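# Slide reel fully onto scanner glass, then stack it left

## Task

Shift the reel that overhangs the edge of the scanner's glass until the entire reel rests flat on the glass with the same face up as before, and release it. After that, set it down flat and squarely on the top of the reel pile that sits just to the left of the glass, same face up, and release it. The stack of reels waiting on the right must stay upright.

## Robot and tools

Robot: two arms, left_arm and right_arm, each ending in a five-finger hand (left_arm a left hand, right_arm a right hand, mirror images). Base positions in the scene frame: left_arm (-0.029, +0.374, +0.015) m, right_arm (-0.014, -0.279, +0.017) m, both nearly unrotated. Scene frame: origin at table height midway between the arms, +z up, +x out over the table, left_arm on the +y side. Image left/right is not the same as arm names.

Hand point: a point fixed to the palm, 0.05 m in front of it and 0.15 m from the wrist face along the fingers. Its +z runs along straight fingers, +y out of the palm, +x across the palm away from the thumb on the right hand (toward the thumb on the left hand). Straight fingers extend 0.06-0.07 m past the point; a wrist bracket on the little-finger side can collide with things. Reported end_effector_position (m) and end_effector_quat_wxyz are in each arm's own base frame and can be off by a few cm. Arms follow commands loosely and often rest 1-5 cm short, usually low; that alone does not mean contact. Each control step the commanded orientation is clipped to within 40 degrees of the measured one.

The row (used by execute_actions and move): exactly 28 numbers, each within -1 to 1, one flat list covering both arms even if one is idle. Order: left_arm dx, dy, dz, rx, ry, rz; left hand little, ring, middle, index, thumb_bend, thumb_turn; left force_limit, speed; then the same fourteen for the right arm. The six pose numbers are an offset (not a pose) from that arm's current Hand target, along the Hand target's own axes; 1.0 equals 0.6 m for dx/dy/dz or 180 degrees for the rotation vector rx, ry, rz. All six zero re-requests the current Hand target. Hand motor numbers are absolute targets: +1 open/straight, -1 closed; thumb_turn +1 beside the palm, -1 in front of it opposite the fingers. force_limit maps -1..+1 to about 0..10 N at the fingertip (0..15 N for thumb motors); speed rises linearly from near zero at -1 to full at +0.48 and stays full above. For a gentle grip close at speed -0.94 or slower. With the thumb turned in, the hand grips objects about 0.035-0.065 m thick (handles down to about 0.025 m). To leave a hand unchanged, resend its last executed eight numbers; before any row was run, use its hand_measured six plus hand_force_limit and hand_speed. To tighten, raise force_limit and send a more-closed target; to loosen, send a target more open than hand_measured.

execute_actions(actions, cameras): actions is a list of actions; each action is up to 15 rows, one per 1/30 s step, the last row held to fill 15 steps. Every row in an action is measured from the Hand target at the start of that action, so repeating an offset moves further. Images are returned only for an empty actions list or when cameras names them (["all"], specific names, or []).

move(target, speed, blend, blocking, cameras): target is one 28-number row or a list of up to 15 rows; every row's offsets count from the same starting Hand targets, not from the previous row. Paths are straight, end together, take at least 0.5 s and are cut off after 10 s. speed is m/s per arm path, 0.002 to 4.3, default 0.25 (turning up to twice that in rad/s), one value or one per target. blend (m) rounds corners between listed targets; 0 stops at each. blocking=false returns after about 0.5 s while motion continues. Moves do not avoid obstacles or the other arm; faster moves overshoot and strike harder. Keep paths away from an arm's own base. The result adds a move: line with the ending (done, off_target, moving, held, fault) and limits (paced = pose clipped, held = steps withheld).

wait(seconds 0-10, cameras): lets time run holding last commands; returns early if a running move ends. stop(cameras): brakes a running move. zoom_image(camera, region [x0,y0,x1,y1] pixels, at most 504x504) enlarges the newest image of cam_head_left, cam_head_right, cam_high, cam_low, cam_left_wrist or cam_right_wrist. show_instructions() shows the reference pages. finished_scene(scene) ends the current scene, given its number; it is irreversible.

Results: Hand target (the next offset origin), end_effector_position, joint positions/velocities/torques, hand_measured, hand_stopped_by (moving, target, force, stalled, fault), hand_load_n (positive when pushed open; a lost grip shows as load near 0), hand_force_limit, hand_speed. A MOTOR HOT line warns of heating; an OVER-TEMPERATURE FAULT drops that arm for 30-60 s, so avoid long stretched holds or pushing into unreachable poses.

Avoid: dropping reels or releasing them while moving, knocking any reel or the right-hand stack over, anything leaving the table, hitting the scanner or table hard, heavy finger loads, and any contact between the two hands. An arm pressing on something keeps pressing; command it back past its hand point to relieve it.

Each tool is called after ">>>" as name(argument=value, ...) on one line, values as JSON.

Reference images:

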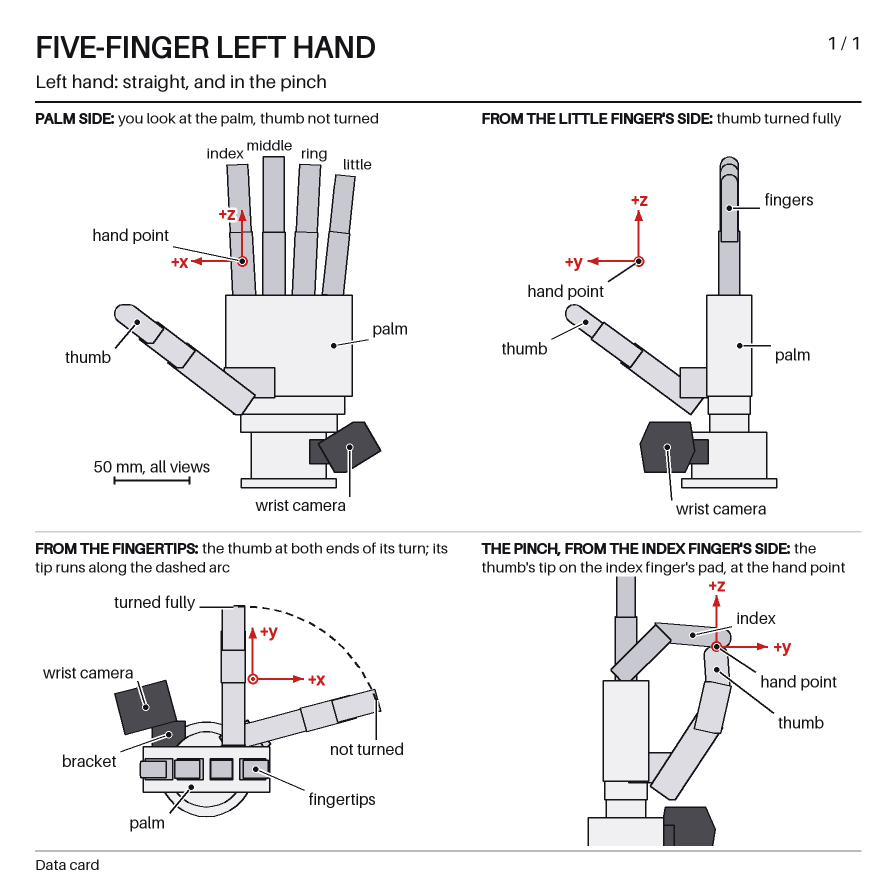

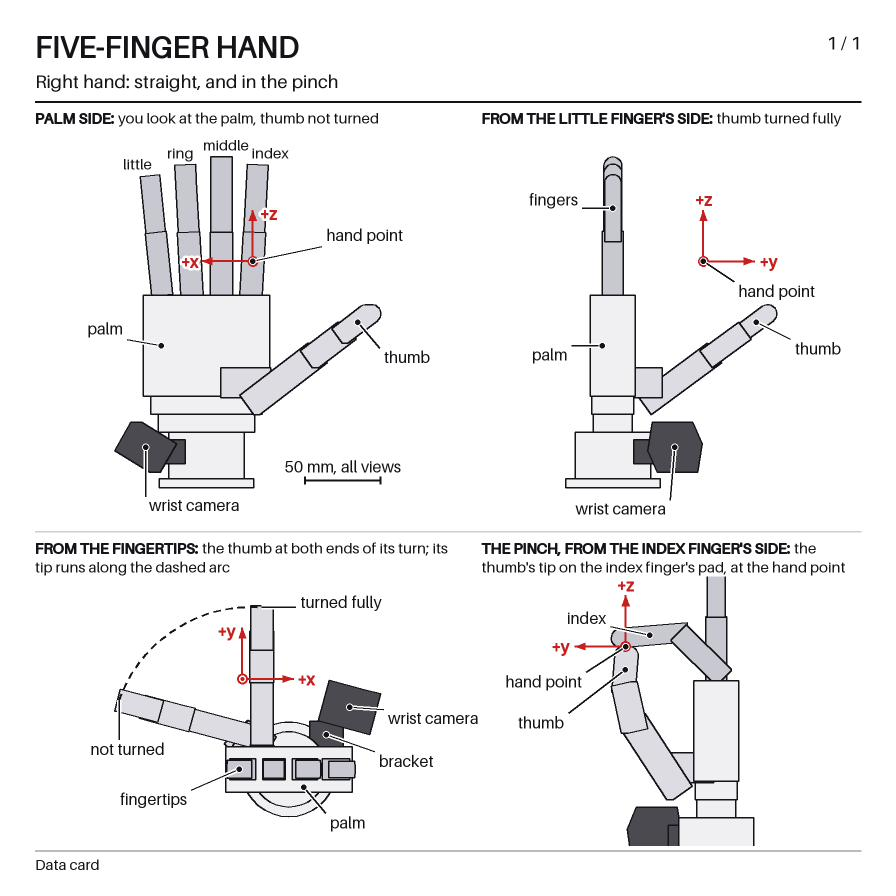

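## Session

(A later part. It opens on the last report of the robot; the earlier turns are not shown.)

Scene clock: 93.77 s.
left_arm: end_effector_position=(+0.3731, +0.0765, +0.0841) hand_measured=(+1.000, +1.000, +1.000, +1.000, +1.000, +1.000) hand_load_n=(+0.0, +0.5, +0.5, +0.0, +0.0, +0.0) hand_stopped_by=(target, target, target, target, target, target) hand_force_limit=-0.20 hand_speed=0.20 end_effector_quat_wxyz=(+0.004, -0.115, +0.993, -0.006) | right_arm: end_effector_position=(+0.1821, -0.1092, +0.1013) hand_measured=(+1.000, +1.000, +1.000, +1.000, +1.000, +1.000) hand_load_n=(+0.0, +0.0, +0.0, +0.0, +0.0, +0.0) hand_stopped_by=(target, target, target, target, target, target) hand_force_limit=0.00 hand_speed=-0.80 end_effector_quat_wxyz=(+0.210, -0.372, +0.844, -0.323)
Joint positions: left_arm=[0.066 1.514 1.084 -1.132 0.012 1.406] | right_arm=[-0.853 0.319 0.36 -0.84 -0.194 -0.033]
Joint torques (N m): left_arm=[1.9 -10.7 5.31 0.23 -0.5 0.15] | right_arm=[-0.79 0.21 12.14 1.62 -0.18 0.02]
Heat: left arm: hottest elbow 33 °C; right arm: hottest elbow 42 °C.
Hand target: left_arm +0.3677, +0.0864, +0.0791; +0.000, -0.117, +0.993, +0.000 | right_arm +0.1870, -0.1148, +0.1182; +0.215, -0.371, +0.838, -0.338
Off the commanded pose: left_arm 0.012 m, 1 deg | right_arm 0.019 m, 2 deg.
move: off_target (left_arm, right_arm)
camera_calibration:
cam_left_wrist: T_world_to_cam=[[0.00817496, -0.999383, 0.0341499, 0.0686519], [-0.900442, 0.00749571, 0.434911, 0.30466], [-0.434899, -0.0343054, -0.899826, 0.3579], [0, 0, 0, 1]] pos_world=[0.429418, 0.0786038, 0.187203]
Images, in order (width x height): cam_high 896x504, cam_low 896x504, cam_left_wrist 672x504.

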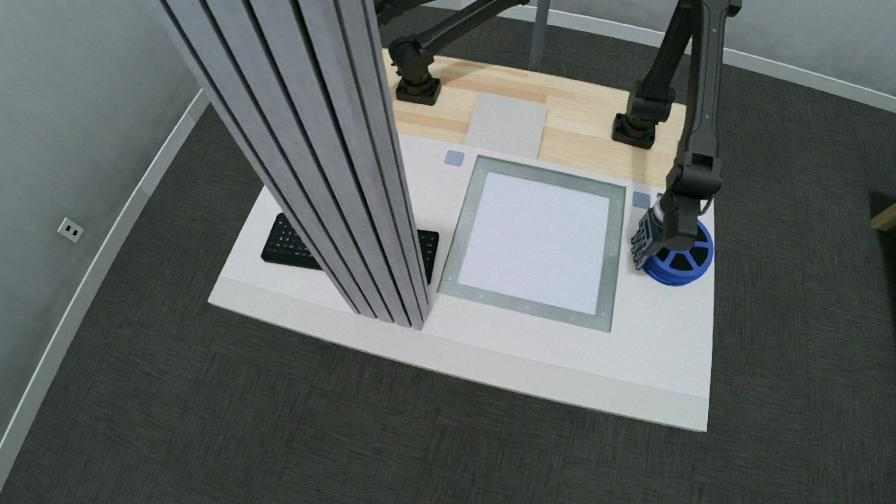

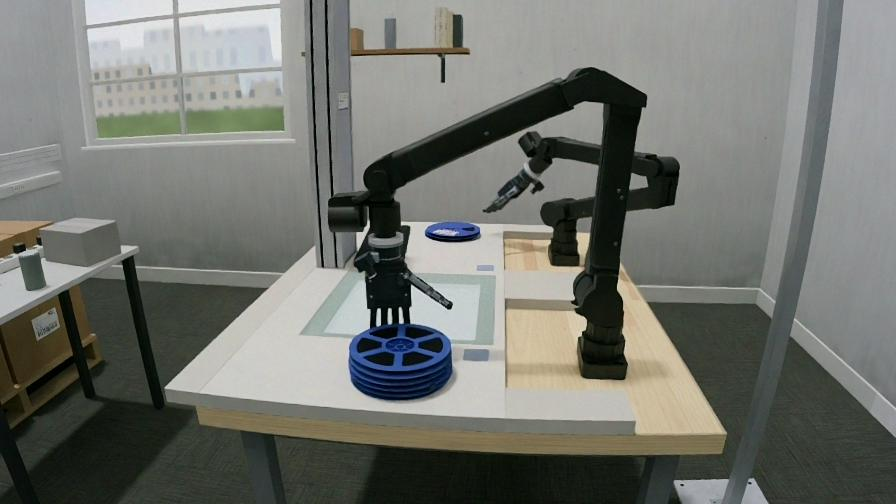

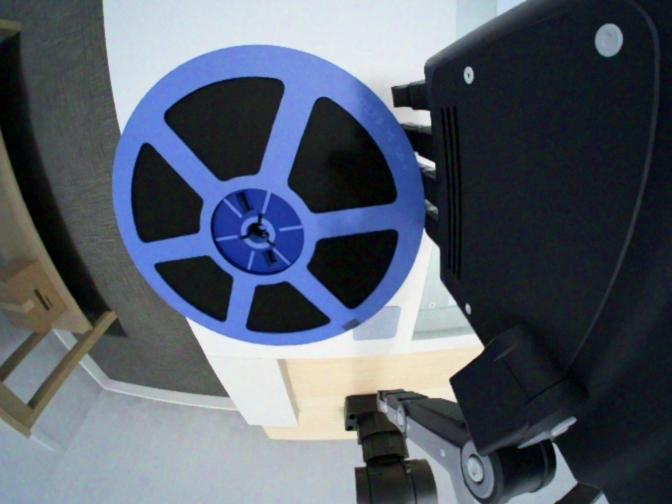

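>>> move(target=[[0,-0.08,0,0,0,0,1,1,1,1,1,1,-0.2,0.2,0,0,0,0,0,0,1,1,1,1,1,1,0,-0.8],[0,-0.13,-0.15,0,0,0,1,1,1,1,1,1,-0.2,0.2,0,0,0,0,0,0,1,1,1,1,1,1,0,-0.8]], speed=[0.08,0.15], blend=[0.01,0], cameras=["cam_low","cam_high","cam_left_wrist","cam_head_right"])

>>> zoom_image(camera="cam_low", region=[335, 310, 465, 410])

>>> zoom_image(camera="cam_high", region=[620, 200, 730, 300])

Scene clock: 96.30 s.
left_arm: end_effector_position=(+0.3715, +0.0148, +0.1549) hand_measured=(+1.000, +1.000, +1.000, +1.000, +1.000, +1.000) hand_load_n=(+0.0, +0.0, +0.0, +0.0, +0.0, +0.0) hand_stopped_by=(target, target, target, target, target, target) hand_force_limit=-0.20 hand_speed=0.20 end_effector_quat_wxyz=(-0.016, -0.113, +0.993, +0.004) | right_arm: end_effector_position=(+0.1821, -0.1092, +0.1013) hand_measured=(+1.000, +1.000, +1.000, +1.000, +1.000, +1.000) hand_load_n=(+0.0, +0.0, -0.5, +0.0, +0.0, +0.0) hand_stopped_by=(target, target, target, target, target, target) hand_force_limit=0.00 hand_speed=-0.80 end_effector_quat_wxyz=(+0.210, -0.372, +0.844, -0.323)
Joint positions: left_arm=[-0.088 1.48 1.235 -1.36 -0.002 1.256] | right_arm=[-0.853 0.319 0.36 -0.84 -0.194 -0.033]
Joint torques (N m): left_arm=[-0.09 -10.64 10.09 -0.4 0.11 -0.12] | right_arm=[-0.79 0.21 12.16 1.62 -0.18 0.01]
Heat: left arm: hottest elbow 33 °C; right arm: hottest elbow 42 °C.
Hand target: left_arm +0.3857, +0.0103, +0.1691; +0.000, -0.117, +0.993, +0.000 | right_arm +0.1870, -0.1148, +0.1182; +0.215, -0.371, +0.838, -0.338
Off the commanded pose: left_arm 0.021 m, 2 deg | right_arm 0.019 m, 2 deg.
move: off_target (left_arm, right_arm)
camera_calibration:
cam_left_wrist: T_world_to_cam=[[0.00420604, -0.999832, 0.0178575, 0.00867882], [-0.880976, 0.00474441, 0.473137, 0.259724], [-0.473142, -0.017722, -0.880808, 0.429832], [0, 0, 0, 1]] pos_world=[0.432146, 0.0150626, 0.255559]
Images, in order (width x height): cam_head_right 896x504, cam_high 896x504, cam_low 896x504, cam_left_wrist 672x504.

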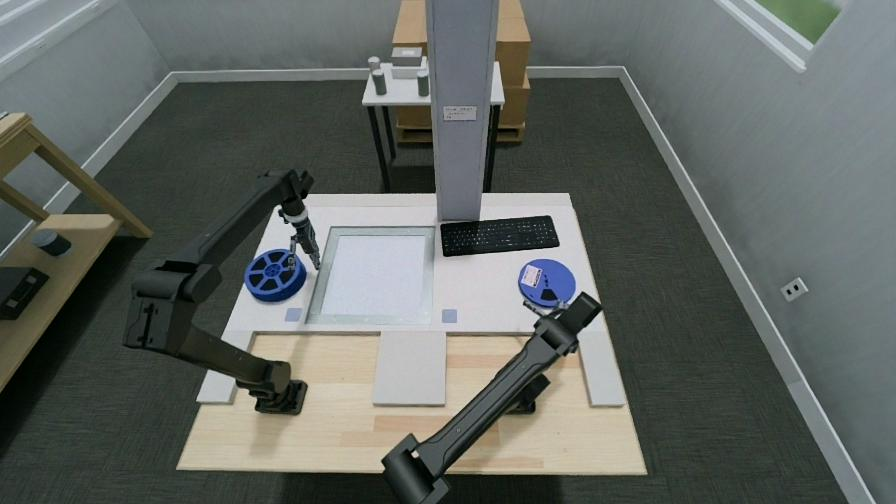

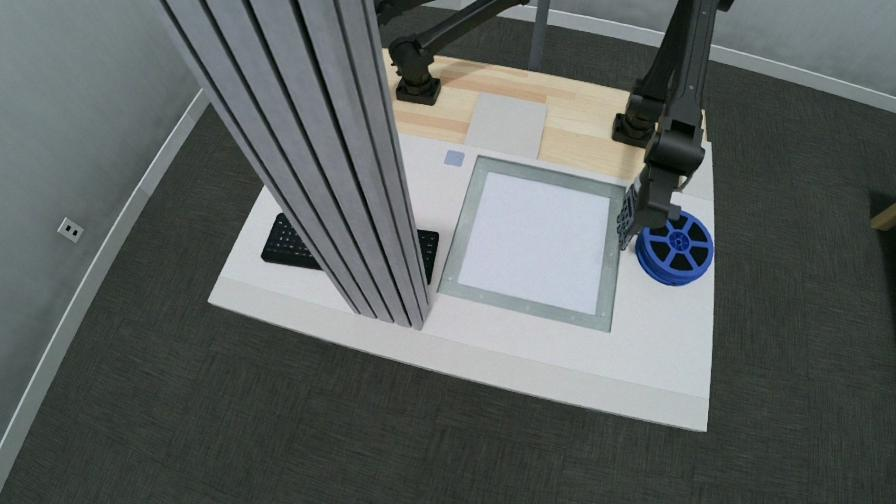

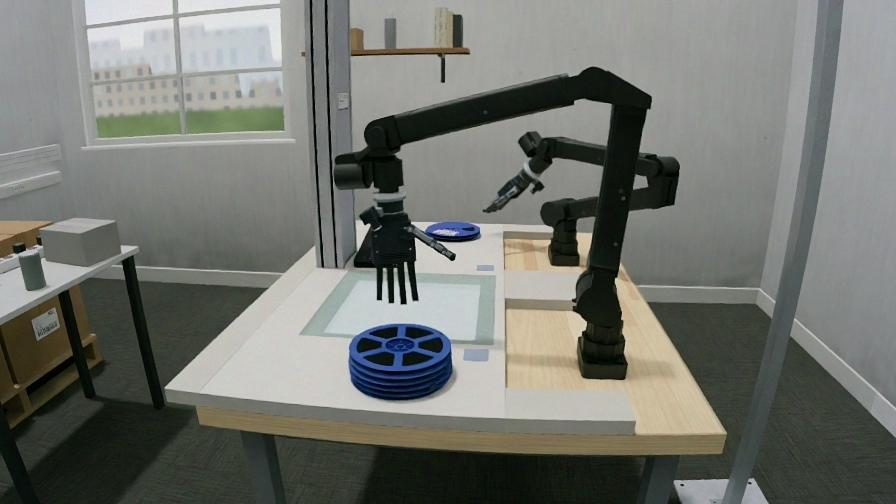

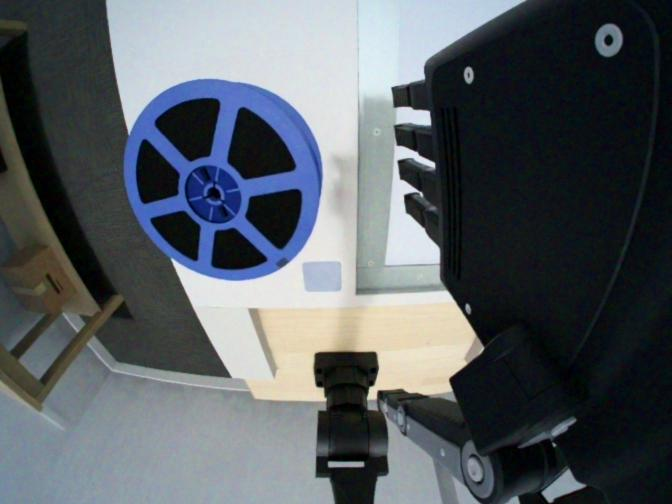

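Scaled by 3.877 from the camera's 896x504 image, which has a finer 1280x720 frame.

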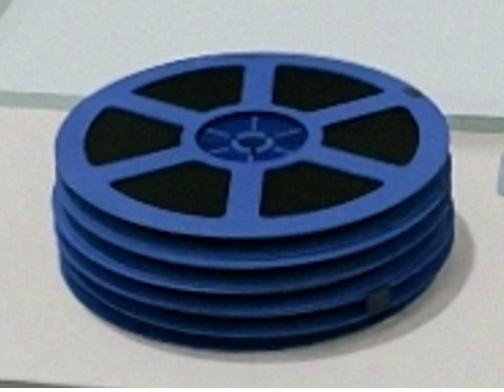

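Scaled by 4.582 from the camera's 896x504 image, which has a finer 1280x720 frame.

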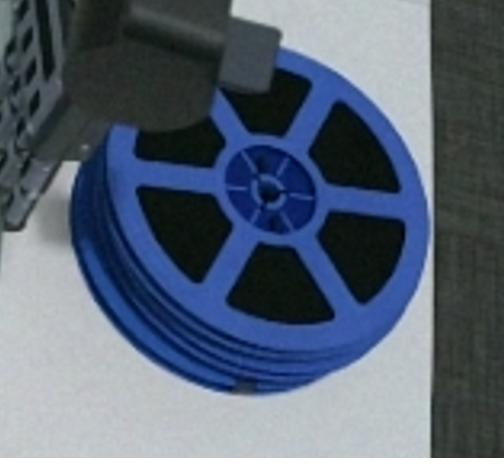

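>>> finished_scene(scene=2)

The scene is finished: the task was done.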